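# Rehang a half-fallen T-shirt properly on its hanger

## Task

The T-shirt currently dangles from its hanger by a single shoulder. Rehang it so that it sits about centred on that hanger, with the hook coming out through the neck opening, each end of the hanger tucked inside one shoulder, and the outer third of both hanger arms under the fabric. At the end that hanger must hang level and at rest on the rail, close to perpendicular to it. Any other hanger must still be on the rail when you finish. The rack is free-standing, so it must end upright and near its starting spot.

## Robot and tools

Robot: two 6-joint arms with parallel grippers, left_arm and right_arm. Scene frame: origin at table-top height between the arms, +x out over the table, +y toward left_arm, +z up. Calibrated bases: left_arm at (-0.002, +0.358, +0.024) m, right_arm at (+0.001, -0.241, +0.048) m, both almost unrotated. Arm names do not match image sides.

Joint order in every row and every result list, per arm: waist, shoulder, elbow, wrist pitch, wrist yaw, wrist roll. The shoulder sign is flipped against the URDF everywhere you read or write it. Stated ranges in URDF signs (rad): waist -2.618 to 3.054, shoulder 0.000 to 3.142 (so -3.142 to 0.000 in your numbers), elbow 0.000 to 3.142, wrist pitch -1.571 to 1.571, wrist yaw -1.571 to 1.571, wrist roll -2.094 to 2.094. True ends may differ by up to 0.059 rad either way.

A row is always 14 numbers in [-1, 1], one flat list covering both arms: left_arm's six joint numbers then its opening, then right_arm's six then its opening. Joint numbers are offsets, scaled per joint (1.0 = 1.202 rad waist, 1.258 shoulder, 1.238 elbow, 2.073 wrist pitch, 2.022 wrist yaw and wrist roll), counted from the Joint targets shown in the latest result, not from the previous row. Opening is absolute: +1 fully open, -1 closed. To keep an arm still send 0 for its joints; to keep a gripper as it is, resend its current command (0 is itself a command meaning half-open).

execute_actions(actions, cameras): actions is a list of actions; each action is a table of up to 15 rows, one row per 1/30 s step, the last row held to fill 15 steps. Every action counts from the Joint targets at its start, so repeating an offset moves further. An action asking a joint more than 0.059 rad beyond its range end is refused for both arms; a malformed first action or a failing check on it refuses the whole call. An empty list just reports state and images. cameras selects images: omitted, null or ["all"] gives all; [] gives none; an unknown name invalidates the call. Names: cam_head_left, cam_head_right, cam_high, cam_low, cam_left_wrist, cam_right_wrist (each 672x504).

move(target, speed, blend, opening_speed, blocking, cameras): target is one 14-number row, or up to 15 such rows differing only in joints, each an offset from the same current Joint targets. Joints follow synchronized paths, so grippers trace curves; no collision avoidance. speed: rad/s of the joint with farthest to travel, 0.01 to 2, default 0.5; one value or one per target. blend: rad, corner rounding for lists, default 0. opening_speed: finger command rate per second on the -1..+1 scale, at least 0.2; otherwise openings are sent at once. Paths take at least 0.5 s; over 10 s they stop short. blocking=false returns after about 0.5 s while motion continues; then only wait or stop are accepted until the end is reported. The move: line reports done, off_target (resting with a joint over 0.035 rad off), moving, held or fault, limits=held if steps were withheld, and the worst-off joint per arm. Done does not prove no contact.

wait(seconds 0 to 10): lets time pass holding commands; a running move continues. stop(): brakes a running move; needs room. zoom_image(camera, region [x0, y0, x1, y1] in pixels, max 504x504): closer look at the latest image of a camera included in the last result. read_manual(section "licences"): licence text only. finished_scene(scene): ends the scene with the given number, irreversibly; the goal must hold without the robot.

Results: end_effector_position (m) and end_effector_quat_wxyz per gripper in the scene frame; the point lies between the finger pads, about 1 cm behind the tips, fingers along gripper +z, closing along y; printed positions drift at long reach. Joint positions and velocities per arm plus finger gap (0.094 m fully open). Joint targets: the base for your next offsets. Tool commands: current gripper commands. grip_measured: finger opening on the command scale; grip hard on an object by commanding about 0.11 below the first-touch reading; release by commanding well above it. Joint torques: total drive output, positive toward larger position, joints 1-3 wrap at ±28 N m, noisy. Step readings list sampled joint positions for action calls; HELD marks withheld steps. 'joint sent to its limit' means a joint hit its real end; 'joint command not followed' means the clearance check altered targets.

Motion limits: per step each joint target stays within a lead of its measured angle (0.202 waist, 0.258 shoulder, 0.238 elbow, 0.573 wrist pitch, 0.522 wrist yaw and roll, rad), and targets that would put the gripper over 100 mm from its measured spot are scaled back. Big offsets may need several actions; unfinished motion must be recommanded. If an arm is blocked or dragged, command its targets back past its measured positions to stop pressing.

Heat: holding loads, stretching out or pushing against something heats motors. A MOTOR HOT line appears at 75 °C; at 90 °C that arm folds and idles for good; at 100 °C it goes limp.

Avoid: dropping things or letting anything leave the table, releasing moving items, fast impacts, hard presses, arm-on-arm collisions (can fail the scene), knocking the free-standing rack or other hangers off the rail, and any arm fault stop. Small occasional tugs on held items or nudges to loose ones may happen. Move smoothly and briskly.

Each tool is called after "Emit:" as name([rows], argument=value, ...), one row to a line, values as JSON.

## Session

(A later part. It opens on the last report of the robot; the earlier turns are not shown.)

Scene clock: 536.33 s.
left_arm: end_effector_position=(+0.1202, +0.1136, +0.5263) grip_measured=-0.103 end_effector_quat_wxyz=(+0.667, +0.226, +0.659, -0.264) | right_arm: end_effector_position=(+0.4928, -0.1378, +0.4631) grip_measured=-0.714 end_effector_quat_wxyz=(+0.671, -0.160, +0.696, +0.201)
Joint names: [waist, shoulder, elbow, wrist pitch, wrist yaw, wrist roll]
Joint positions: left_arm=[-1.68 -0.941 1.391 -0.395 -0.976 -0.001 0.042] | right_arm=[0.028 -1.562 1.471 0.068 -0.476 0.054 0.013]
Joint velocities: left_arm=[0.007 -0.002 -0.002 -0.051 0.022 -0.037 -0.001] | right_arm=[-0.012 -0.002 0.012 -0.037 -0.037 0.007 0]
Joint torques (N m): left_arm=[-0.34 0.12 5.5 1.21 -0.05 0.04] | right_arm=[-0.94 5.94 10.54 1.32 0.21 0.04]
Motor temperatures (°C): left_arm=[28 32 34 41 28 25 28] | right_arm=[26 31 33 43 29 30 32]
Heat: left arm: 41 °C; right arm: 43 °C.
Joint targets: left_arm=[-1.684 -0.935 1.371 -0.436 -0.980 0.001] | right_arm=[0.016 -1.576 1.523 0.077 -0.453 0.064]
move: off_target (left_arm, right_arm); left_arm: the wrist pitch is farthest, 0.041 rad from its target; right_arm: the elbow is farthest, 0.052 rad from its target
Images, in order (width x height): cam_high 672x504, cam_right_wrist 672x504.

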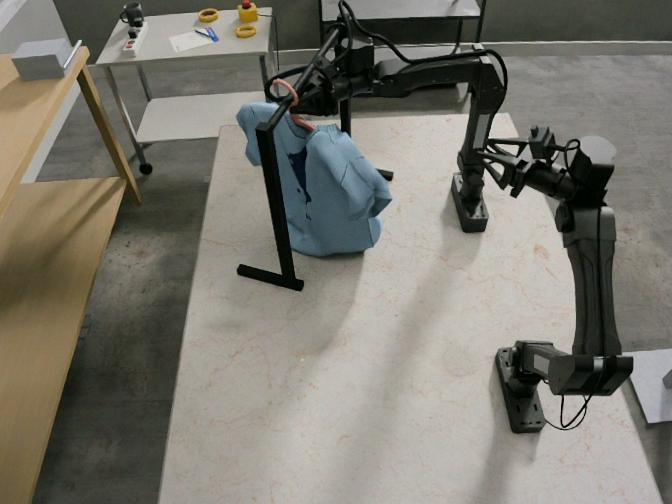

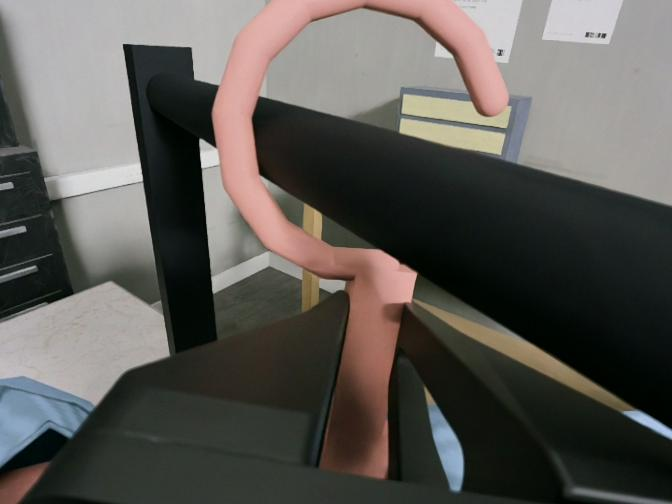

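Emit:
move(target=[0,0,0,0,0,0,-0.1,0,0,-0.04,0.01,0,0,-1], speed=0.12, cameras=["cam_right_wrist","cam_high"])

Emit:
zoom_image(camera="cam_high", region=[240, 50, 460, 270])

Scene clock: 537.60 s.
left_arm: end_effector_position=(+0.1202, +0.1136, +0.5263) grip_measured=-0.103 end_effector_quat_wxyz=(+0.667, +0.226, +0.659, -0.264) | right_arm: end_effector_position=(+0.4927, -0.1376, +0.4631) grip_measured=-0.714 end_effector_quat_wxyz=(+0.671, -0.161, +0.696, +0.201)
Joint names: [waist, shoulder, elbow, wrist pitch, wrist yaw, wrist roll]
Joint positions: left_arm=[-1.68 -0.941 1.391 -0.395 -0.976 -0.001 0.042] | right_arm=[0.028 -1.562 1.471 0.068 -0.478 0.054 0.013]
Joint velocities: left_arm=[-0.007 -0.002 -0.002 0.051 0.081 -0.022 -0.001] | right_arm=[-0.012 -0.002 -0.007 -0.022 -0.022 -0.051 0]
Joint torques (N m): left_arm=[-0.38 0.21 5.56 1.21 -0.07 0] | right_arm=[-0.94 5.94 6.87 1.52 0.21 0.04]
Motor temperatures (°C): left_arm=[28 32 34 41 28 25 28] | right_arm=[26 31 33 43 29 30 32]
Heat: left arm: 41 °C; right arm: 43 °C.
Joint targets: left_arm=[-1.684 -0.935 1.371 -0.436 -0.980 0.001] | right_arm=[0.016 -1.576 1.474 0.098 -0.453 0.064]
move: off_target (left_arm); left_arm: the wrist pitch is farthest, 0.041 rad from its target
Images, in order (width x height): cam_high 672x504, cam_right_wrist 672x504.

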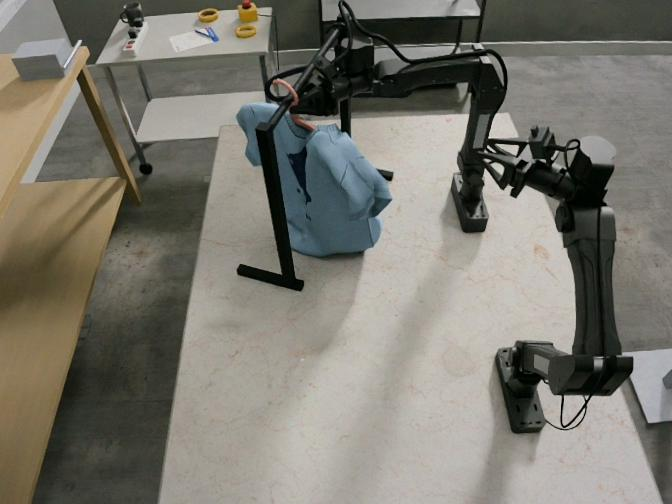

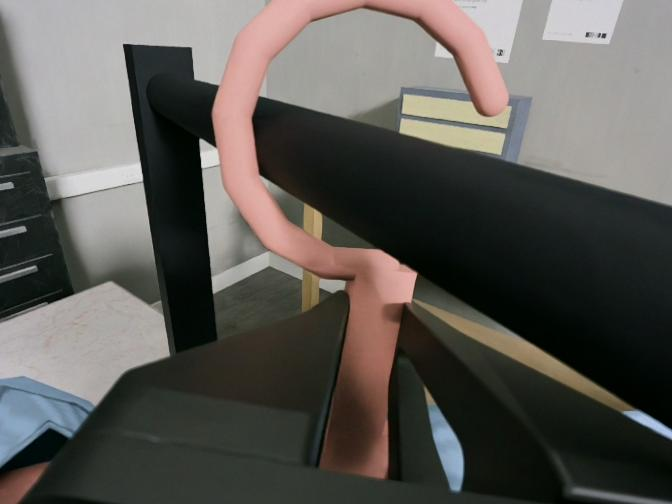

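Scaled by 2.291 from the camera's 672x504 image, which has a finer 960x720 frame.

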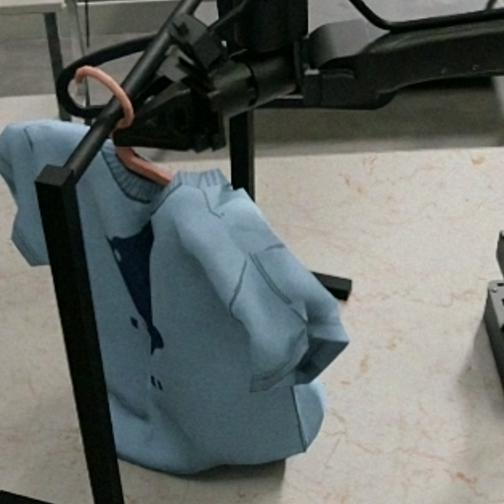

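Emit:
move(target=[0,0,0,0,0,0,-0.1,0,0,-0.035,0.01,0,0,-1], speed=0.12, cameras=["cam_right_wrist"])

Scene clock: 538.57 s.
left_arm: end_effector_position=(+0.1202, +0.1136, +0.5263) grip_measured=-0.103 end_effector_quat_wxyz=(+0.667, +0.226, +0.659, -0.264) | right_arm: end_effector_position=(+0.4930, -0.1368, +0.4578) grip_measured=-0.714 end_effector_quat_wxyz=(+0.670, -0.163, +0.695, +0.203)
Joint names: [waist, shoulder, elbow, wrist pitch, wrist yaw, wrist roll]
Joint positions: left_arm=[-1.68 -0.941 1.391 -0.395 -0.976 -0.001 0.042] | right_arm=[0.028 -1.562 1.449 0.091 -0.483 0.054 0.013]
Joint velocities: left_arm=[-0.017 0.002 0.012 0.007 0.066 -0.022 -0.001] | right_arm=[-0.002 -0.002 -0.022 -0.022 -0.007 0.037 0]
Joint torques (N m): left_arm=[-0.44 0.34 5.48 1.21 -0.01 -0.01] | right_arm=[-0.95 5.96 5.41 1.5 0.26 0.05]
Motor temperatures (°C): left_arm=[28 32 34 40 28 25 28] | right_arm=[26 31 33 43 29 30 32]
Heat: left arm: 40 °C; right arm: 43 °C.
Joint targets: left_arm=[-1.684 -0.935 1.371 -0.436 -0.980 0.001] | right_arm=[0.016 -1.576 1.430 0.119 -0.453 0.064]
move: off_target (left_arm); left_arm: the wrist pitch is farthest, 0.041 rad from its target
Images, in order (width x height): cam_right_wrist 672x504.

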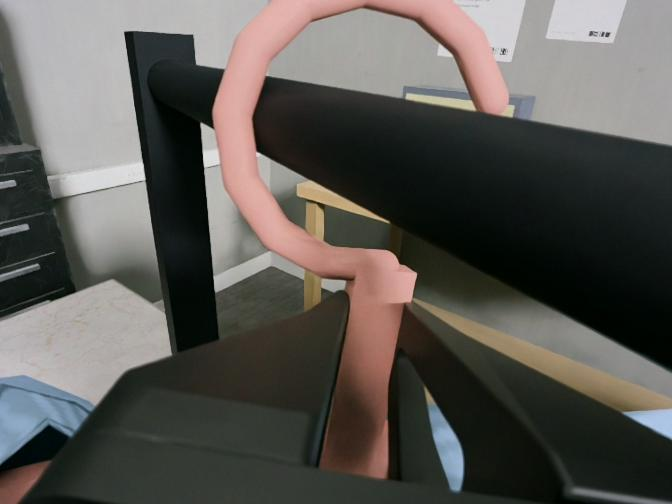

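Emit:
move(target=[0,0,0,0,0,0,-0.1,0.008,0.008,-0.03,0.006,0,0,-1], speed=0.12, cameras=["cam_right_wrist"])

Scene clock: 539.47 s.
left_arm: end_effector_position=(+0.1202, +0.1136, +0.5263) grip_measured=-0.103 end_effector_quat_wxyz=(+0.667, +0.226, +0.659, -0.264) | right_arm: end_effector_position=(+0.4931, -0.1345, +0.4512) grip_measured=-0.714 end_effector_quat_wxyz=(+0.672, -0.166, +0.692, +0.205)
Joint names: [waist, shoulder, elbow, wrist pitch, wrist yaw, wrist roll]
Joint positions: left_arm=[-1.68 -0.941 1.391 -0.395 -0.976 -0.001 0.042] | right_arm=[0.03 -1.562 1.417 0.13 -0.489 0.054 0.013]
Joint velocities: left_arm=[0.002 -0.022 0.012 -0.007 -0.022 0.051 0] | right_arm=[-0.002 0.012 -0.002 -0.037 0.007 -0.022 0]
Joint torques (N m): left_arm=[-0.4 0.27 5.55 1.21 -0.08 -0.03] | right_arm=[-0.42 6.84 5.08 1.24 0.34 0.04]
Motor temperatures (°C): left_arm=[28 32 34 40 28 25 28] | right_arm=[26 31 33 43 29 30 32]
Heat: left arm: 40 °C; right arm: 43 °C.
Joint targets: left_arm=[-1.684 -0.935 1.371 -0.436 -0.980 0.001] | right_arm=[0.025 -1.566 1.393 0.131 -0.453 0.064]
move: off_target (left_arm, right_arm); left_arm: the wrist pitch is farthest, 0.041 rad from its target; right_arm: the wrist yaw is farthest, 0.036 rad from its target
Images, in order (width x height): cam_right_wrist 672x504.

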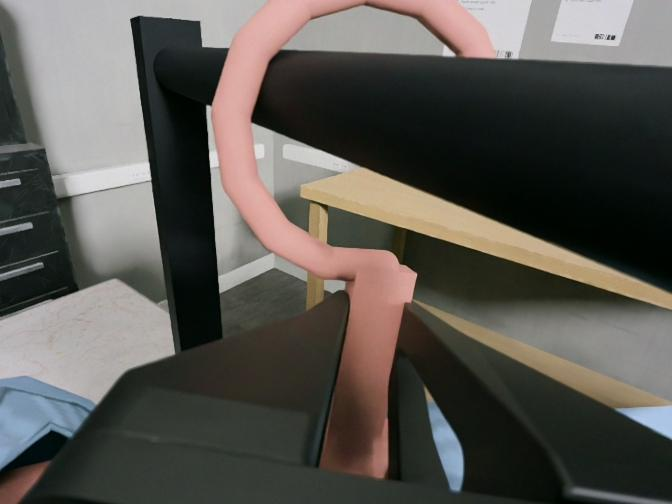

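Emit:
move(target=[0,0,0,0,0,0,-0.1,0,0.0,-0.035,0.01,-0.014,0,-1], speed=0.12, cameras=["cam_right_wrist","cam_high"])

Emit:
zoom_image(camera="cam_high", region=[240, 50, 460, 270])

Scene clock: 540.47 s.
left_arm: end_effector_position=(+0.1202, +0.1136, +0.5263) grip_measured=-0.103 end_effector_quat_wxyz=(+0.667, +0.226, +0.659, -0.264) | right_arm: end_effector_position=(+0.4924, -0.1321, +0.4477) grip_measured=-0.714 end_effector_quat_wxyz=(+0.678, -0.173, +0.683, +0.209)
Joint names: [waist, shoulder, elbow, wrist pitch, wrist yaw, wrist roll]
Joint positions: left_arm=[-1.68 -0.941 1.391 -0.395 -0.976 -0.001 0.042] | right_arm=[0.03 -1.562 1.382 0.188 -0.504 0.055 0.013]
Joint velocities: left_arm=[-0.007 0.002 0.007 0.007 -0.037 0.007 0] | right_arm=[-0.017 0.007 -0.027 -0.066 -0.037 -0.007 0]
Joint torques (N m): left_arm=[-0.42 0.4 5.48 1.19 -0.08 0.02] | right_arm=[-0.4 6.89 4.53 0.92 0.2 0.04]
Motor temperatures (°C): left_arm=[28 32 34 40 28 25 28] | right_arm=[26 31 33 43 29 30 32]
Heat: left arm: 40 °C; right arm: 43 °C.
Joint targets: left_arm=[-1.684 -0.935 1.371 -0.436 -0.980 0.001] | right_arm=[0.025 -1.566 1.350 0.152 -0.481 0.064]
move: off_target (left_arm, right_arm); left_arm: the wrist pitch is farthest, 0.041 rad from its target; right_arm: the wrist pitch is farthest, 0.036 rad from its target
Images, in order (width x height): cam_high 672x504, cam_right_wrist 672x504.

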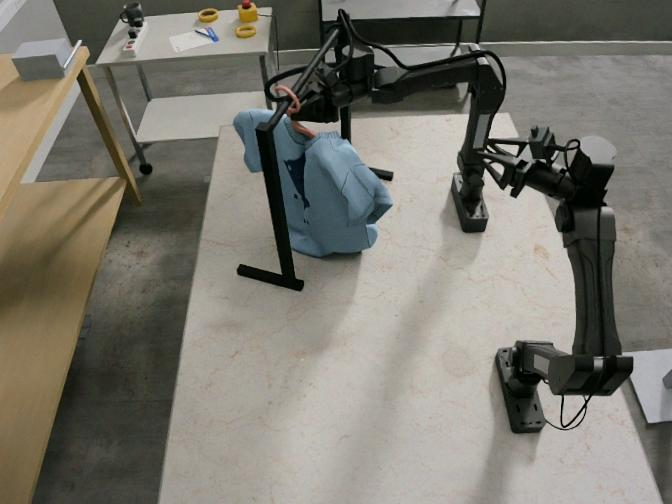

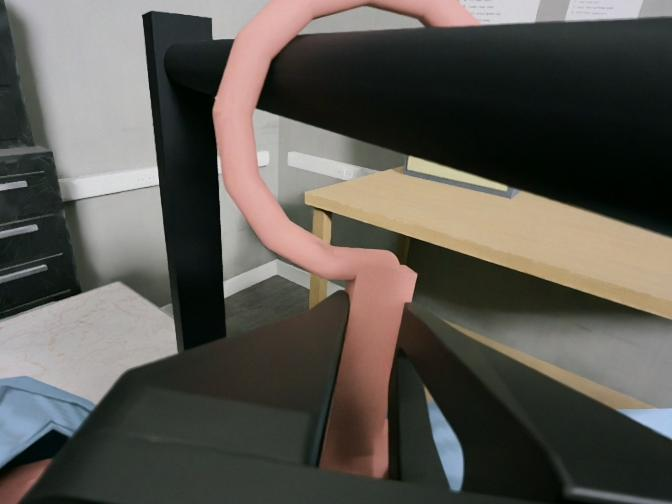

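Scaled by 2.291 from the camera's 672x504 image, which has a finer 960x720 frame.

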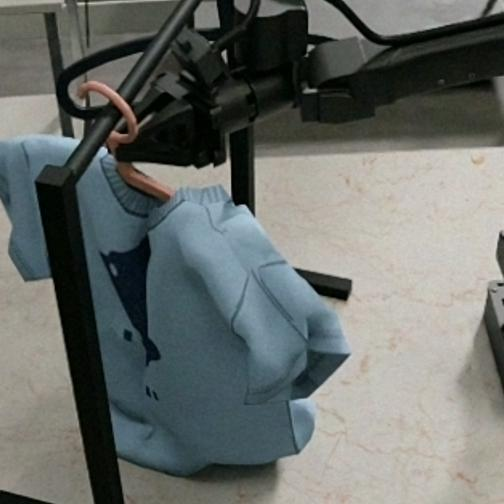

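Emit:
move(target=[0,0,0,0,0,0,-0.1,0,0.0,-0.02,0.02,0,0,-1], speed=0.12, cameras=["cam_right_wrist"])

Scene clock: 541.43 s.
left_arm: end_effector_position=(+0.1202, +0.1136, +0.5263) grip_measured=-0.103 end_effector_quat_wxyz=(+0.667, +0.226, +0.659, -0.264) | right_arm: end_effector_position=(+0.4923, -0.1317, +0.4464) grip_measured=-0.714 end_effector_quat_wxyz=(+0.685, -0.176, +0.675, +0.208)
Joint names: [waist, shoulder, elbow, wrist pitch, wrist yaw, wrist roll]
Joint positions: left_arm=[-1.68 -0.941 1.391 -0.395 -0.976 -0.001 0.042] | right_arm=[0.03 -1.562 1.357 0.234 -0.507 0.054 0.013]
Joint velocities: left_arm=[-0.007 0.007 -0.007 -0.037 -0.022 -0.022 -0.002] | right_arm=[0.007 -0.017 -0.002 -0.022 0.037 -0.007 0]
Joint torques (N m): left_arm=[-0.51 0.23 5.6 1.19 -0.05 0.02] | right_arm=[-0.42 6.87 4.52 0.9 0.24 0.04]
Motor temperatures (°C): left_arm=[28 32 34 40 28 25 28] | right_arm=[26 31 33 42 29 30 32]
Heat: left arm: 40 °C; right arm: 42 °C.
Joint targets: left_arm=[-1.684 -0.935 1.371 -0.436 -0.980 0.001] | right_arm=[0.025 -1.566 1.325 0.194 -0.481 0.064]
move: off_target (left_arm, right_arm); left_arm: the wrist pitch is farthest, 0.041 rad from its target; right_arm: the wrist pitch is farthest, 0.040 rad from its target
Images, in order (width x height): cam_right_wrist 672x504.

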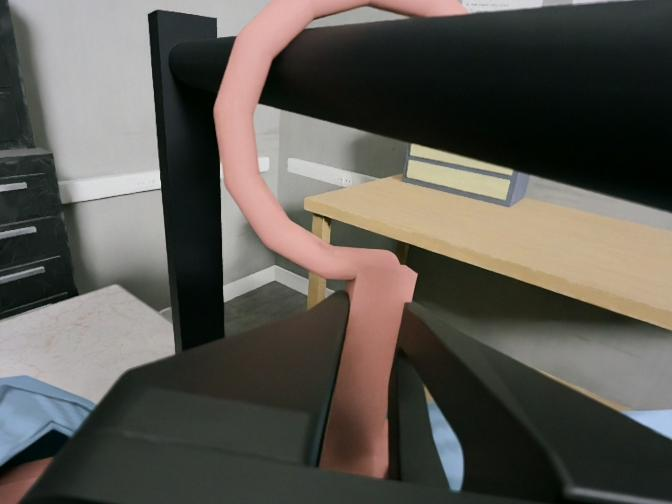

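Emit:
move(target=[0,0,0,0,0,0,-0.1,0,0.0,0,0,0,0,-0.2], opening_speed=0.4, cameras=["cam_right_wrist","cam_high"])

Emit:
zoom_image(camera="cam_high", region=[240, 50, 460, 270])

Scene clock: 543.87 s.
left_arm: end_effector_position=(+0.1202, +0.1136, +0.5263) grip_measured=-0.103 end_effector_quat_wxyz=(+0.667, +0.226, +0.659, -0.264) | right_arm: end_effector_position=(+0.4940, -0.1340, +0.4344) grip_measured=-0.202 end_effector_quat_wxyz=(+0.675, -0.168, +0.688, +0.206)
Joint names: [waist, shoulder, elbow, wrist pitch, wrist yaw, wrist roll]
Joint positions: left_arm=[-1.68 -0.941 1.391 -0.395 -0.976 -0.001 0.042] | right_arm=[0.03 -1.562 1.341 0.215 -0.492 0.054 0.037]
Joint velocities: left_arm=[-0.012 -0.007 -0.012 0.022 -0.007 -0.037 -0.001] | right_arm=[0.012 -0.002 0.007 0.007 0.007 0.051 -0.001]
Joint torques (N m): left_arm=[-0.53 0.34 5.39 1.22 -0.1 0.02] | right_arm=[-0.43 6.9 5.68 1.05 0.08 0.05]
Motor temperatures (°C): left_arm=[28 32 34 40 28 25 28] | right_arm=[26 31 32 42 29 30 32]
Heat: left arm: 40 °C; right arm: 42 °C.
Joint targets: left_arm=[-1.684 -0.935 1.371 -0.436 -0.980 0.001] | right_arm=[0.025 -1.566 1.325 0.194 -0.481 0.064]
move: off_target (left_arm); left_arm: the wrist pitch is farthest, 0.041 rad from its target
Images, in order (width x height): cam_high 672x504, cam_right_wrist 672x504.

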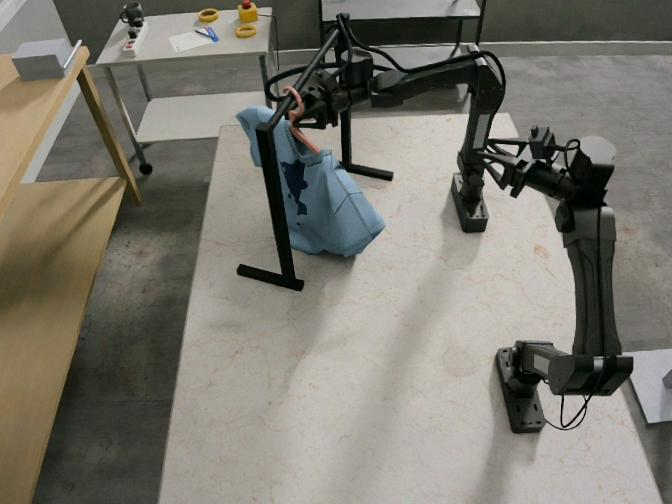

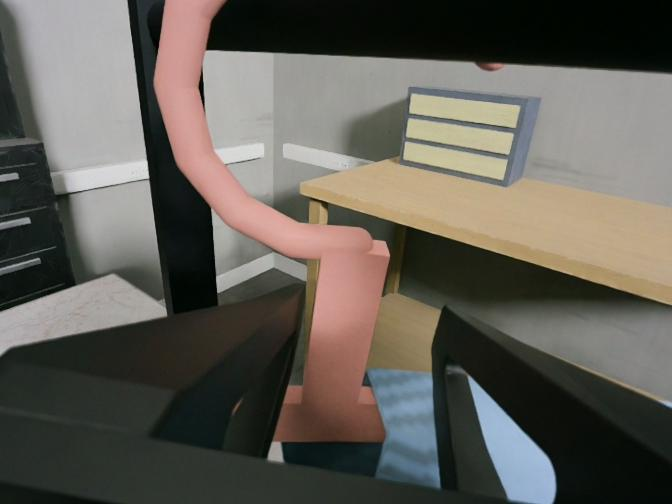

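Scaled by 2.291 from the camera's 672x504 image, which has a finer 960x720 frame.

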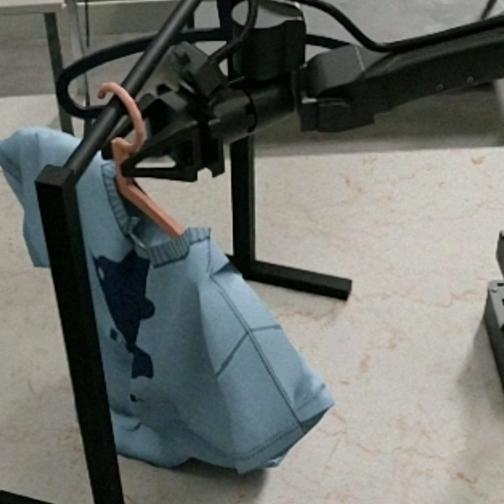

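Emit:
execute_actions(actions=[], cameras=["cam_low","cam_head_right","cam_head_left"])

Emit:
zoom_image(camera="cam_head_right", region=[370, 10, 570, 310])

Emit:
zoom_image(camera="cam_low", region=[270, 50, 490, 320])

Scene clock: 544.03 s.
left_arm: end_effector_position=(+0.1202, +0.1136, +0.5263) grip_measured=-0.103 end_effector_quat_wxyz=(+0.667, +0.226, +0.659, -0.264) | right_arm: end_effector_position=(+0.4940, -0.1340, +0.4344) grip_measured=-0.202 end_effector_quat_wxyz=(+0.675, -0.168, +0.688, +0.206)
Joint names: [waist, shoulder, elbow, wrist pitch, wrist yaw, wrist roll]
Joint positions: left_arm=[-1.68 -0.941 1.391 -0.395 -0.976 -0.001 0.042] | right_arm=[0.03 -1.562 1.341 0.215 -0.492 0.054 0.037]
Joint velocities: left_arm=[0.002 0.007 0.012 0.007 -0.051 -0.022 -0.001] | right_arm=[-0.002 -0.017 0.002 0.022 -0.051 0.007 -0.001]
Joint torques (N m): left_arm=[-0.24 0.36 5.61 1.17 -0.08 -0.05] | right_arm=[-0.42 6.93 5.65 1.06 0.07 0.04]
Motor temperatures (°C): left_arm=[28 32 34 40 28 25 28] | right_arm=[26 31 32 42 29 30 32]
Heat: left arm: 40 °C; right arm: 42 °C.
Joint targets: left_arm=[-1.684 -0.935 1.371 -0.436 -0.980 0.001] | right_arm=[0.025 -1.566 1.325 0.194 -0.481 0.064]
Tool commands: left_gripper/opening=-0.1 right_gripper/opening=-0.2
Images, in order (width x height): cam_head_left 672x504, cam_head_right 672x504, cam_low 672x504.

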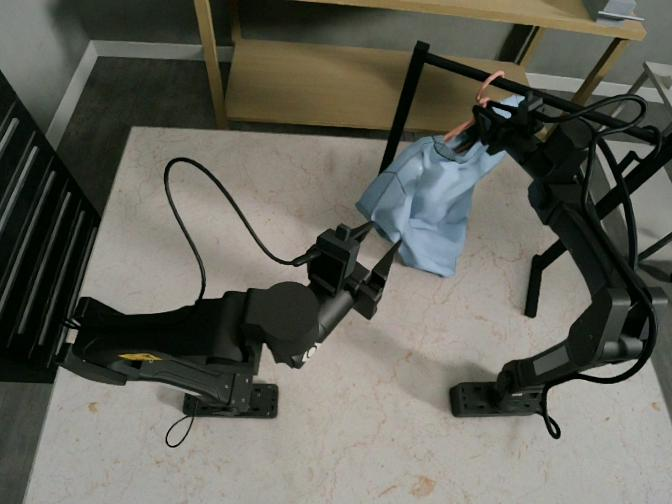

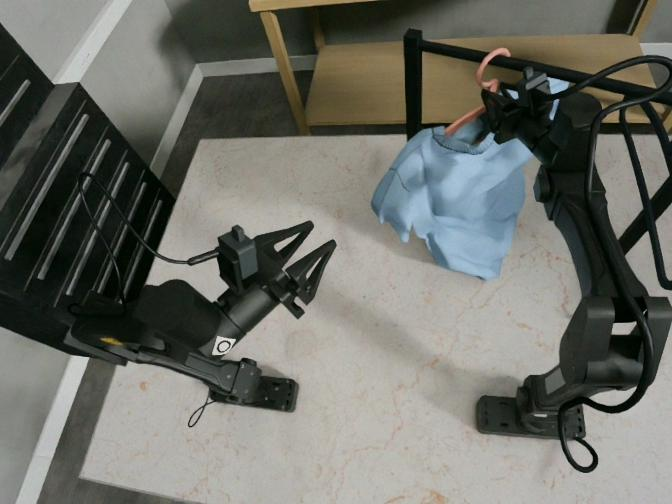

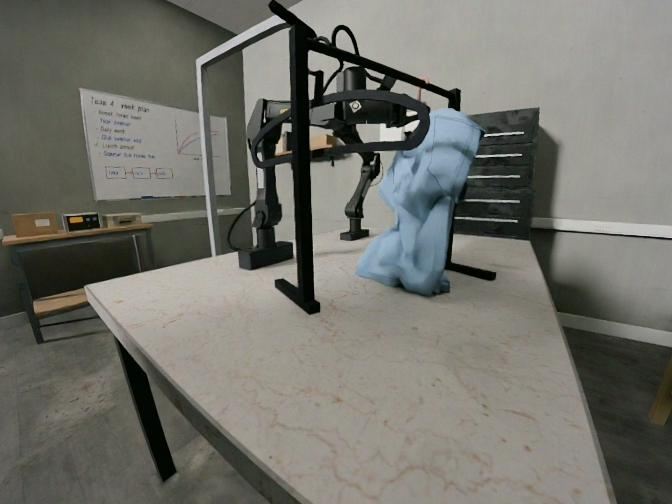

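Scaled by 1.680 from the camera's 672x504 image, which has a finer 960x720 frame.

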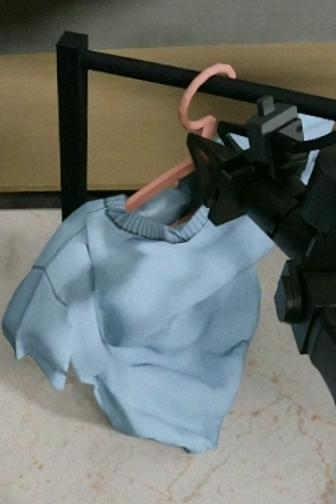

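Scaled by 1.867 from the camera's 672x504 image, which has a finer 960x720 frame.

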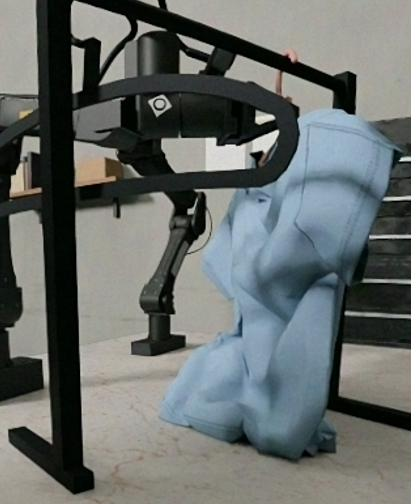

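Emit:
execute_actions(actions=[], cameras=["cam_left_wrist"])

Emit:
zoom_image(camera="cam_left_wrist", region=[0, 0, 504, 504])

Scene clock: 544.53 s.
left_arm: end_effector_position=(+0.1202, +0.1136, +0.5263) grip_measured=-0.103 end_effector_quat_wxyz=(+0.667, +0.226, +0.659, -0.264) | right_arm: end_effector_position=(+0.4940, -0.1340, +0.4344) grip_measured=-0.202 end_effector_quat_wxyz=(+0.675, -0.168, +0.688, +0.206)
Joint names: [waist, shoulder, elbow, wrist pitch, wrist yaw, wrist roll]
Joint positions: left_arm=[-1.68 -0.941 1.391 -0.395 -0.976 -0.001 0.042] | right_arm=[0.03 -1.562 1.341 0.215 -0.492 0.054 0.037]
Joint velocities: left_arm=[-0.017 0.002 -0.007 0.007 -0.007 -0.037 0] | right_arm=[-0.002 0.007 -0.017 -0.022 -0.037 -0.051 0]
Joint torques (N m): left_arm=[-0.36 0.23 5.41 1.24 -0.03 -0.01] | right_arm=[-0.42 6.91 5.67 1.05 0.07 0.05]
Motor temperatures (°C): left_arm=[28 32 34 40 28 25 28] | right_arm=[26 31 32 42 29 30 31]
Heat: left arm: 40 °C; right arm: 42 °C.
Joint targets: left_arm=[-1.684 -0.935 1.371 -0.436 -0.980 0.001] | right_arm=[0.025 -1.566 1.325 0.194 -0.481 0.064]
Tool commands: left_gripper/opening=-0.1 right_gripper/opening=-0.2
Images, in order (width x height): cam_left_wrist 672x504.

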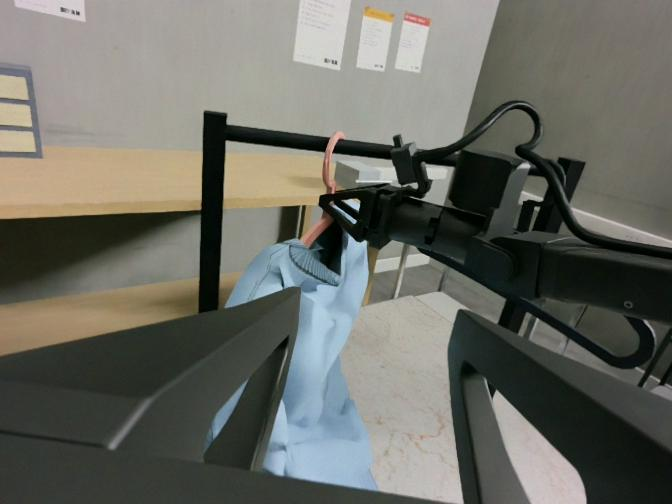

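Scaled by 1.000.

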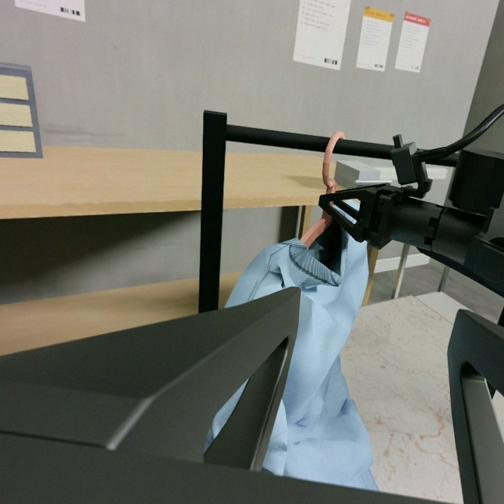

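Emit:
move([
  [0,0,0,0,0,0,-0.1,-0.094,0.198,-0.19,0.0,-0.062,0,-0.2],
  [0,0,0,0,0,0,-0.1,-0.259,0.38,-0.28,-0.025,-0.16,0,-0.2],
], speed=0.35, blend=0.03, cameras=["cam_right_wrist","cam_high","cam_head_right","cam_left_wrist"])

Scene clock: 547.43 s.
left_arm: end_effector_position=(+0.1202, +0.1136, +0.5263) grip_measured=-0.103 end_effector_quat_wxyz=(+0.667, +0.226, +0.659, -0.264) | right_arm: end_effector_position=(+0.3678, -0.2080, +0.4464) grip_measured=-0.202 end_effector_quat_wxyz=(+0.694, -0.178, +0.670, +0.195)
Joint names: [waist, shoulder, elbow, wrist pitch, wrist yaw, wrist roll]
Joint positions: left_arm=[-1.68 -0.941 1.391 -0.395 -0.976 -0.001 0.042] | right_arm=[-0.283 -1.103 0.996 0.163 -0.803 0.054 0.038]
Joint velocities: left_arm=[-0.017 -0.007 0.012 0.051 -0.051 -0.022 0.001] | right_arm=[-0.007 -0.032 0.007 -0.007 -0.007 0.051 0]
Joint torques (N m): left_arm=[-0.32 0.23 5.42 1.16 -0.04 -0.01] | right_arm=[-0.29 4.07 5.38 0.95 -0.05 0.04]
Motor temperatures (°C): left_arm=[28 32 34 40 28 25 28] | right_arm=[26 31 32 42 29 30 31]
Heat: left arm: 40 °C; right arm: 42 °C.
Joint targets: left_arm=[-1.684 -0.935 1.371 -0.436 -0.980 0.001] | right_arm=[-0.286 -1.087 0.979 0.142 -0.805 0.064]
move: off_target (left_arm); left_arm: the wrist pitch is farthest, 0.041 rad from its target
Images, in order (width x height): cam_head_right 672x504, cam_high 672x504, cam_left_wrist 672x504, cam_right_wrist 672x504.

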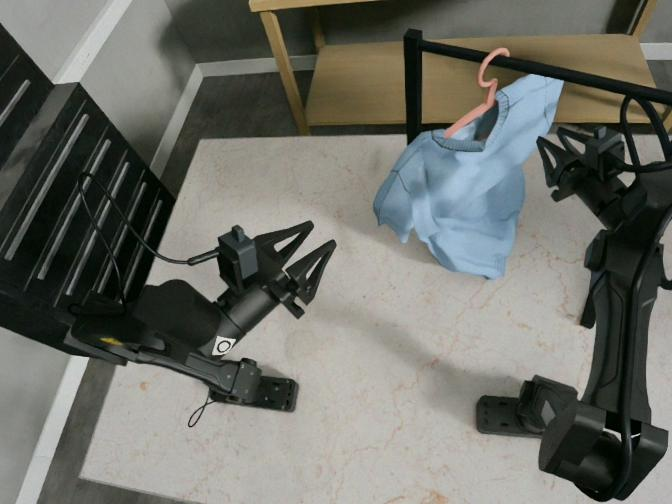

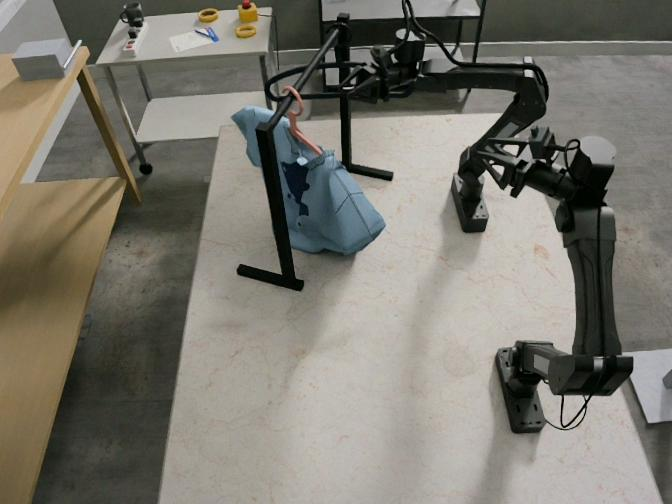

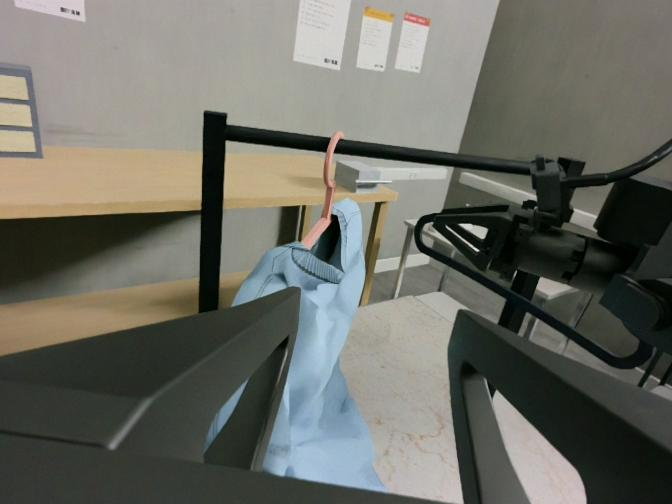

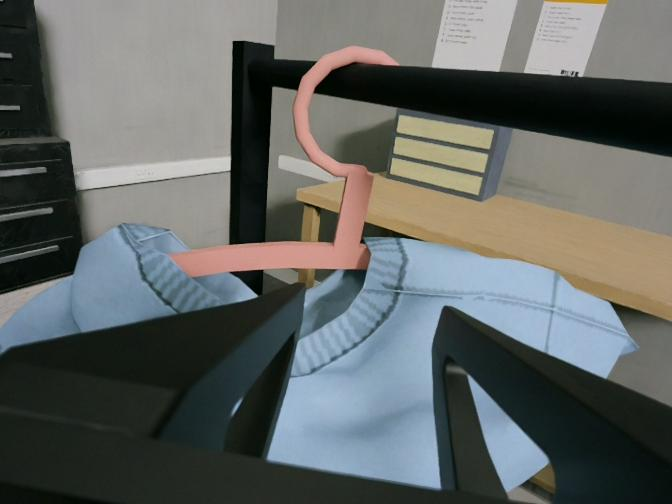

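Emit:
zoom_image(camera="cam_right_wrist", region=[0, 0, 504, 504])

Emit:
zoom_image(camera="cam_head_right", region=[350, 20, 600, 300])

Emit:
zoom_image(camera="cam_left_wrist", region=[190, 90, 440, 340])

Scaled by 1.000.

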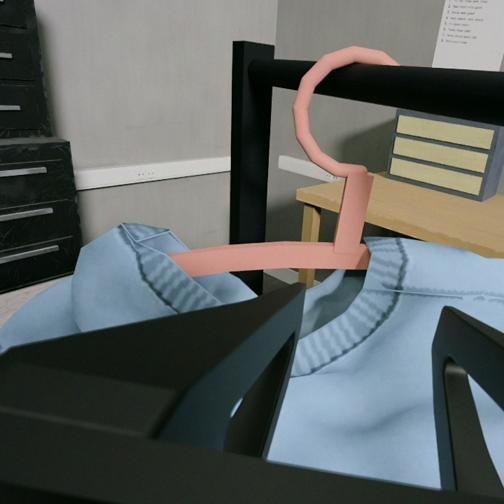

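Scaled by 1.800 from the camera's 672x504 image, which has a finer 960x720 frame.

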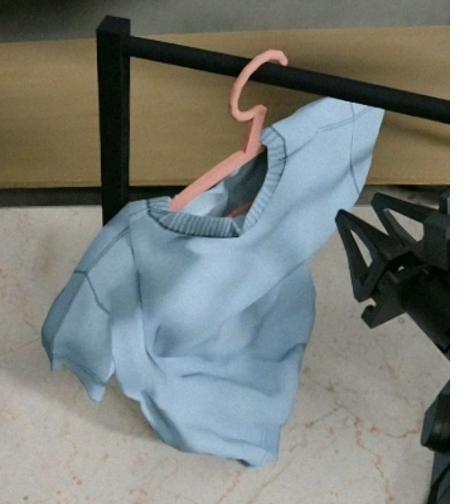

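Scaled by 2.016 from the camera's 672x504 image, which has a finer 960x720 frame.

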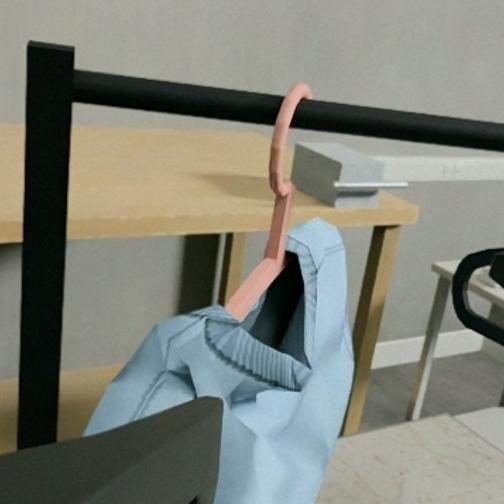

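Emit:
move([
  [0,0,0,0,0,0,-0.1,0.165,-0.19,0.1,0.025,0.098,0,-0.2],
  [0,0,0,0,0,0,-0.1,0.259,-0.38,0.295,0.02,0.16,0,-0.2],
], speed=0.3, blend=0.03, cameras=["cam_right_wrist"])

Scene clock: 552.30 s.
left_arm: end_effector_position=(+0.1202, +0.1136, +0.5263) grip_measured=-0.103 end_effector_quat_wxyz=(+0.667, +0.226, +0.659, -0.264) | right_arm: end_effector_position=(+0.4935, -0.1402, +0.4031) grip_measured=-0.202 end_effector_quat_wxyz=(+0.643, -0.153, +0.721, +0.206)
Joint names: [waist, shoulder, elbow, wrist pitch, wrist yaw, wrist roll]
Joint positions: left_arm=[-1.68 -0.941 1.391 -0.395 -0.976 -0.001 0.042] | right_arm=[0.021 -1.557 1.297 0.162 -0.483 0.055 0.038]
Joint velocities: left_arm=[-0.017 0.017 -0.012 0.066 -0.007 0.051 0] | right_arm=[0.002 -0.002 -0.022 -0.007 0.037 -0.095 0.001]
Joint torques (N m): left_arm=[-0.28 0.32 5.37 1.19 -0.02 0.01] | right_arm=[0.29 6.54 10.18 1.44 0.05 0.04]
Motor temperatures (°C): left_arm=[28 32 34 40 28 25 28] | right_arm=[26 31 32 41 29 30 31]
Heat: left arm: 40 °C; right arm: 41 °C.
Joint targets: left_arm=[-1.684 -0.935 1.371 -0.436 -0.980 0.001] | right_arm=[0.025 -1.565 1.344 0.183 -0.481 0.064]
move: off_target (left_arm, right_arm); left_arm: the wrist pitch is farthest, 0.041 rad from its target; right_arm: the elbow is farthest, 0.047 rad from its target
Images, in order (width x height): cam_right_wrist 672x504.

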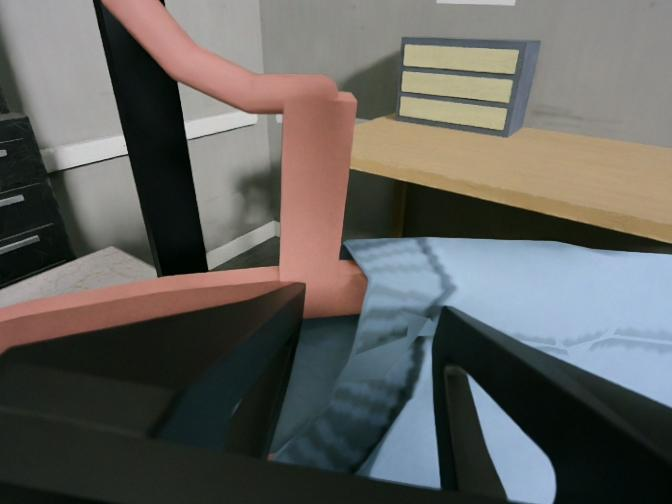

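Emit:
move(target=[0,0,0,0,0,0,-0.1,0,0,0.065,0,0,0,-0.2], speed=0.2, cameras=["cam_right_wrist"])

Scene clock: 553.50 s.
left_arm: end_effector_position=(+0.1202, +0.1136, +0.5263) grip_measured=-0.103 end_effector_quat_wxyz=(+0.667, +0.226, +0.659, -0.264) | right_arm: end_effector_position=(+0.4943, -0.1404, +0.4438) grip_measured=-0.202 end_effector_quat_wxyz=(+0.674, -0.160, +0.693, +0.199)
Joint names: [waist, shoulder, elbow, wrist pitch, wrist yaw, wrist roll]
Joint positions: left_arm=[-1.68 -0.941 1.391 -0.395 -0.976 -0.001 0.042] | right_arm=[0.021 -1.557 1.382 0.162 -0.481 0.054 0.038]
Joint velocities: left_arm=[-0.012 -0.002 0.002 0.022 -0.051 -0.051 0] | right_arm=[-0.007 -0.002 -0.017 -0.007 -0.022 -0.081 0]
Joint torques (N m): left_arm=[-0.4 0.35 5.44 1.22 -0.06 -0.04] | right_arm=[0.27 6.52 9.84 1.43 0.05 0.04]
Motor temperatures (°C): left_arm=[28 32 34 40 28 25 28] | right_arm=[26 31 32 41 29 30 31]
Heat: left arm: 40 °C; right arm: 41 °C.
Joint targets: left_arm=[-1.684 -0.935 1.371 -0.436 -0.980 0.001] | right_arm=[0.025 -1.565 1.424 0.183 -0.481 0.064]
move: off_target (left_arm, right_arm); left_arm: the wrist pitch is farthest, 0.041 rad from its target; right_arm: the elbow is farthest, 0.043 rad from its target
Images, in order (width x height): cam_right_wrist 672x504.

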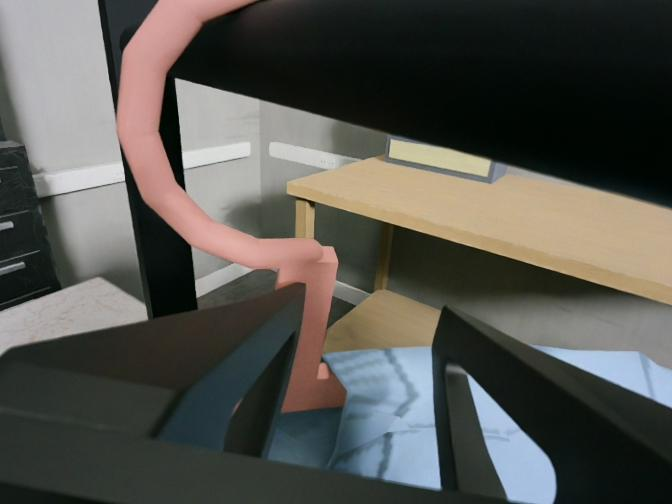

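Emit:
move(target=[0,0,0,0,0,0,-0.1,0.016,0,0,0,0,0,-0.2], speed=0.1, cameras=[])

Emit:
move(target=[0,0,0,0,0,0,-0.1,0,0,0,0,0,0,-1], opening_speed=0.5, cameras=["cam_right_wrist"])

Scene clock: 554.43 s.
left_arm: end_effector_position=(+0.1202, +0.1136, +0.5263) grip_measured=-0.103 end_effector_quat_wxyz=(+0.667, +0.226, +0.659, -0.264) | right_arm: end_effector_position=(+0.4927, -0.1326, +0.4438) grip_measured=-0.202 end_effector_quat_wxyz=(+0.672, -0.166, +0.692, +0.204)
Joint names: [waist, shoulder, elbow, wrist pitch, wrist yaw, wrist roll]
Joint positions: left_arm=[-1.68 -0.941 1.391 -0.395 -0.976 -0.001 0.042] | right_arm=[0.037 -1.557 1.382 0.162 -0.48 0.054 0.038]
Joint velocities: left_arm=[0.002 -0.002 0.002 -0.007 -0.007 -0.022 -0.001] | right_arm=[-0.012 0.012 0.017 -0.066 -0.007 -0.081 0]
Joint torques (N m): left_arm=[-0.29 0.27 5.46 1.21 -0.08 0] | right_arm=[0.51 6.5 9.85 1.43 0.04 0.05]
Motor temperatures (°C): left_arm=[28 32 34 40 28 25 28] | right_arm=[26 31 33 41 29 30 31]
Heat: left arm: 40 °C; right arm: 41 °C.
Joint targets: left_arm=[-1.684 -0.935 1.371 -0.436 -0.980 0.001] | right_arm=[0.044 -1.565 1.424 0.183 -0.481 0.064]
move: off_target (left_arm, right_arm); left_arm: the wrist pitch is farthest, 0.041 rad from its target; right_arm: the elbow is farthest, 0.042 rad from its target
No camera images: "cameras" was empty.

Scene clock: 556.23 s.
left_arm: end_effector_position=(+0.1202, +0.1136, +0.5263) grip_measured=-0.103 end_effector_quat_wxyz=(+0.667, +0.226, +0.659, -0.264) | right_arm: end_effector_position=(+0.4927, -0.1326, +0.4438) grip_measured=-0.990 end_effector_quat_wxyz=(+0.672, -0.166, +0.692, +0.204)
Joint names: [waist, shoulder, elbow, wrist pitch, wrist yaw, wrist roll]
Joint positions: left_arm=[-1.68 -0.941 1.391 -0.395 -0.976 -0.001 0.042] | right_arm=[0.037 -1.557 1.382 0.162 -0.48 0.054 0]
Joint velocities: left_arm=[0.012 0.002 0.002 -0.007 0.007 0.095 0.001] | right_arm=[0.002 0.002 -0.002 -0.007 0.022 0.051 0]
Joint torques (N m): left_arm=[-0.35 0.27 5.39 1.22 -0.11 0.03] | right_arm=[0.53 6.49 9.84 1.43 0.04 0.05]
Motor temperatures (°C): left_arm=[28 32 34 40 28 25 28] | right_arm=[26 31 33 41 29 30 31]
Heat: left arm: 40 °C; right arm: 41 °C.
Joint targets: left_arm=[-1.684 -0.935 1.371 -0.436 -0.980 0.001] | right_arm=[0.044 -1.565 1.424 0.183 -0.481 0.064]
move: off_target (left_arm, right_arm); left_arm: the wrist pitch is farthest, 0.041 rad from its target; right_arm: the elbow is farthest, 0.042 rad from its target
Images, in order (width x height): cam_right_wrist 672x504.

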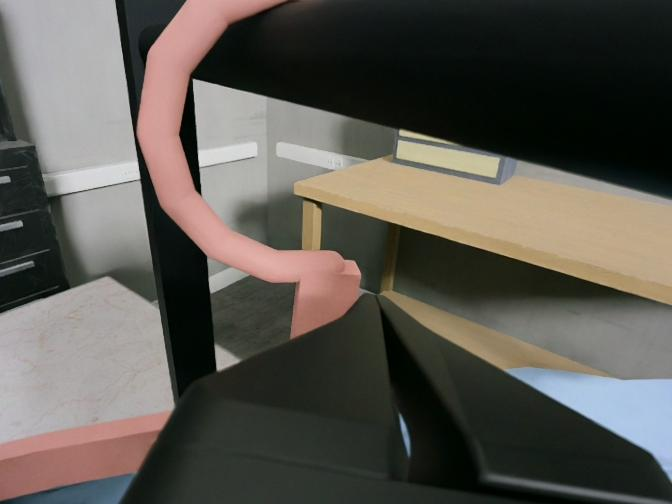

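Emit:
move([
  [0,0,0,0,0,0,-0.1,-0.11,0.197,-0.237,-0.006,-0.062,0,-1],
  [0,0,0,0,0,0,-0.1,0.181,0.223,-0.205,-0.026,0.274,0,-1],
], speed=0.35, cameras=[])

Emit:
move(target=[0,0,0,0,0,0,-0.1,0,0,0,0,0,0,0.1], cameras=["cam_right_wrist","cam_high"])

Scene clock: 560.30 s.
left_arm: end_effector_position=(+0.1202, +0.1136, +0.5263) grip_measured=-0.103 end_effector_quat_wxyz=(+0.667, +0.226, +0.659, -0.264) | right_arm: end_effector_position=(+0.4405, -0.1289, +0.4350) grip_measured=-0.990 end_effector_quat_wxyz=(+0.694, -0.056, +0.712, +0.091)
Joint names: [waist, shoulder, elbow, wrist pitch, wrist yaw, wrist roll]
Joint positions: left_arm=[-1.68 -0.941 1.391 -0.395 -0.976 -0.001 0.042] | right_arm=[0.258 -1.317 1.146 0.151 0.062 0.054 0]
Joint velocities: left_arm=[0.007 0.012 0.002 0.007 -0.022 -0.081 0] | right_arm=[0.012 -0.002 -0.017 -0.037 -0.007 0.007 0]
Joint torques (N m): left_arm=[-0.38 0.21 5.45 1.19 -0.03 -0.02] | right_arm=[0.27 7.77 8.5 1.13 0.08 0.04]
Motor temperatures (°C): left_arm=[28 32 34 40 28 25 28] | right_arm=[26 31 33 41 29 30 31]
Heat: left arm: 40 °C; right arm: 41 °C.
Joint targets: left_arm=[-1.684 -0.935 1.371 -0.436 -0.980 0.001] | right_arm=[0.262 -1.285 1.171 0.129 0.073 0.064]
move: off_target (left_arm); left_arm: the wrist pitch is farthest, 0.041 rad from its target
No camera images: "cameras" was empty.

Scene clock: 560.80 s.
left_arm: end_effector_position=(+0.1202, +0.1136, +0.5263) grip_measured=-0.103 end_effector_quat_wxyz=(+0.667, +0.226, +0.659, -0.264) | right_arm: end_effector_position=(+0.4405, -0.1289, +0.4350) grip_measured=+0.098 end_effector_quat_wxyz=(+0.694, -0.056, +0.712, +0.091)
Joint names: [waist, shoulder, elbow, wrist pitch, wrist yaw, wrist roll]
Joint positions: left_arm=[-1.68 -0.941 1.391 -0.395 -0.976 -0.001 0.042] | right_arm=[0.258 -1.317 1.146 0.151 0.062 0.054 0.052]
Joint velocities: left_arm=[-0.012 0.002 -0.002 -0.007 0.007 -0.007 0.001] | right_arm=[-0.002 -0.017 0.007 0.037 -0.022 -0.022 -0.001]
Joint torques (N m): left_arm=[-0.21 0.32 5.59 1.2 -0.06 0.01] | right_arm=[0.25 7.77 8.51 1.12 0.08 0.05]
Motor temperatures (°C): left_arm=[28 32 34 40 28 25 28] | right_arm=[26 31 33 41 29 30 31]
Heat: left arm: 40 °C; right arm: 41 °C.
Joint targets: left_arm=[-1.684 -0.935 1.371 -0.436 -0.980 0.001] | right_arm=[0.262 -1.285 1.171 0.129 0.073 0.064]
move: off_target (left_arm); left_arm: the wrist pitch is farthest, 0.041 rad from its target
Images, in order (width x height): cam_high 672x504, cam_right_wrist 672x504.

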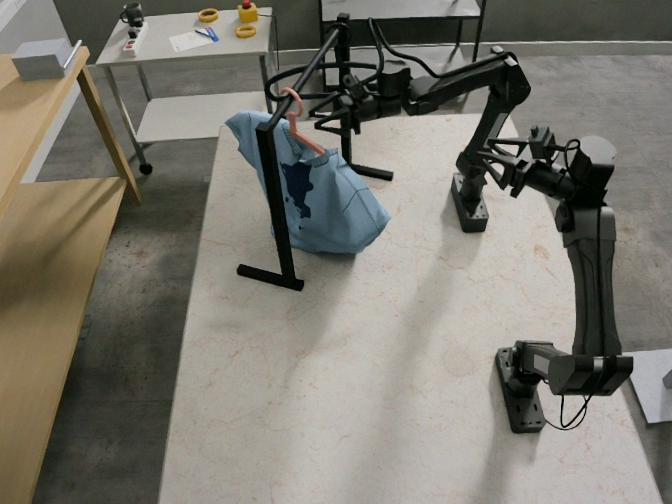

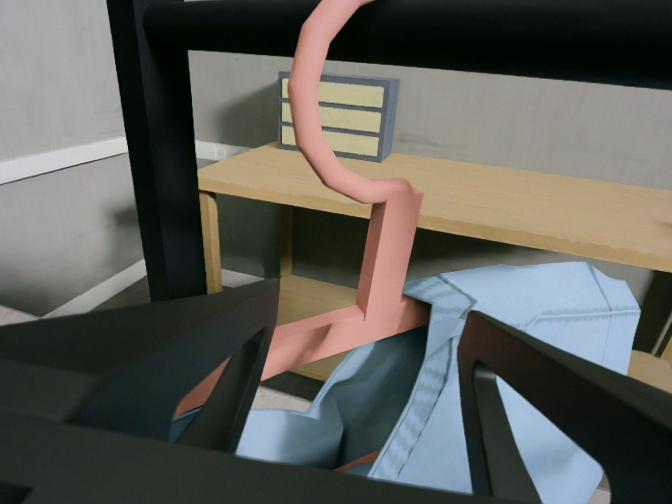

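Emit:
move(target=[0,0,0,0,0,0,-0.1,-0.01,-0.187,0.185,0.02,-0.006,0,0.1], speed=0.25, cameras=["cam_right_wrist"])

Scene clock: 563.13 s.
left_arm: end_effector_position=(+0.1202, +0.1136, +0.5263) grip_measured=-0.103 end_effector_quat_wxyz=(+0.667, +0.226, +0.659, -0.264) | right_arm: end_effector_position=(+0.4899, -0.1165, +0.4478) grip_measured=+0.098 end_effector_quat_wxyz=(+0.698, -0.054, +0.709, +0.091)
Joint names: [waist, shoulder, elbow, wrist pitch, wrist yaw, wrist roll]
Joint positions: left_arm=[-1.68 -0.941 1.391 -0.395 -0.976 -0.001 0.042] | right_arm=[0.255 -1.513 1.353 0.149 0.062 0.054 0.052]
Joint velocities: left_arm=[-0.002 0.012 -0.002 -0.066 0.007 -0.066 0] | right_arm=[-0.012 0.007 -0.007 0.007 0.051 0.007 0]
Joint torques (N m): left_arm=[-0.36 0.34 5.45 1.24 -0.05 -0.03] | right_arm=[-0.46 6.2 10.24 1.49 -0.05 0.04]
Motor temperatures (°C): left_arm=[28 32 34 40 28 25 28] | right_arm=[26 31 33 41 29 30 30]
Heat: left arm: 40 °C; right arm: 41 °C.
Joint targets: left_arm=[-1.684 -0.935 1.371 -0.436 -0.980 0.001] | right_arm=[0.250 -1.520 1.399 0.171 0.061 0.064]
move: off_target (left_arm, right_arm); left_arm: the wrist pitch is farthest, 0.041 rad from its target; right_arm: the elbow is farthest, 0.047 rad from its target
Images, in order (width x height): cam_right_wrist 672x504.

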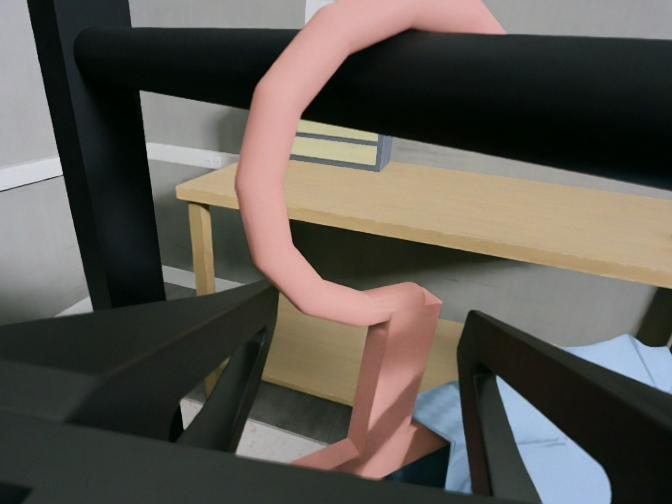

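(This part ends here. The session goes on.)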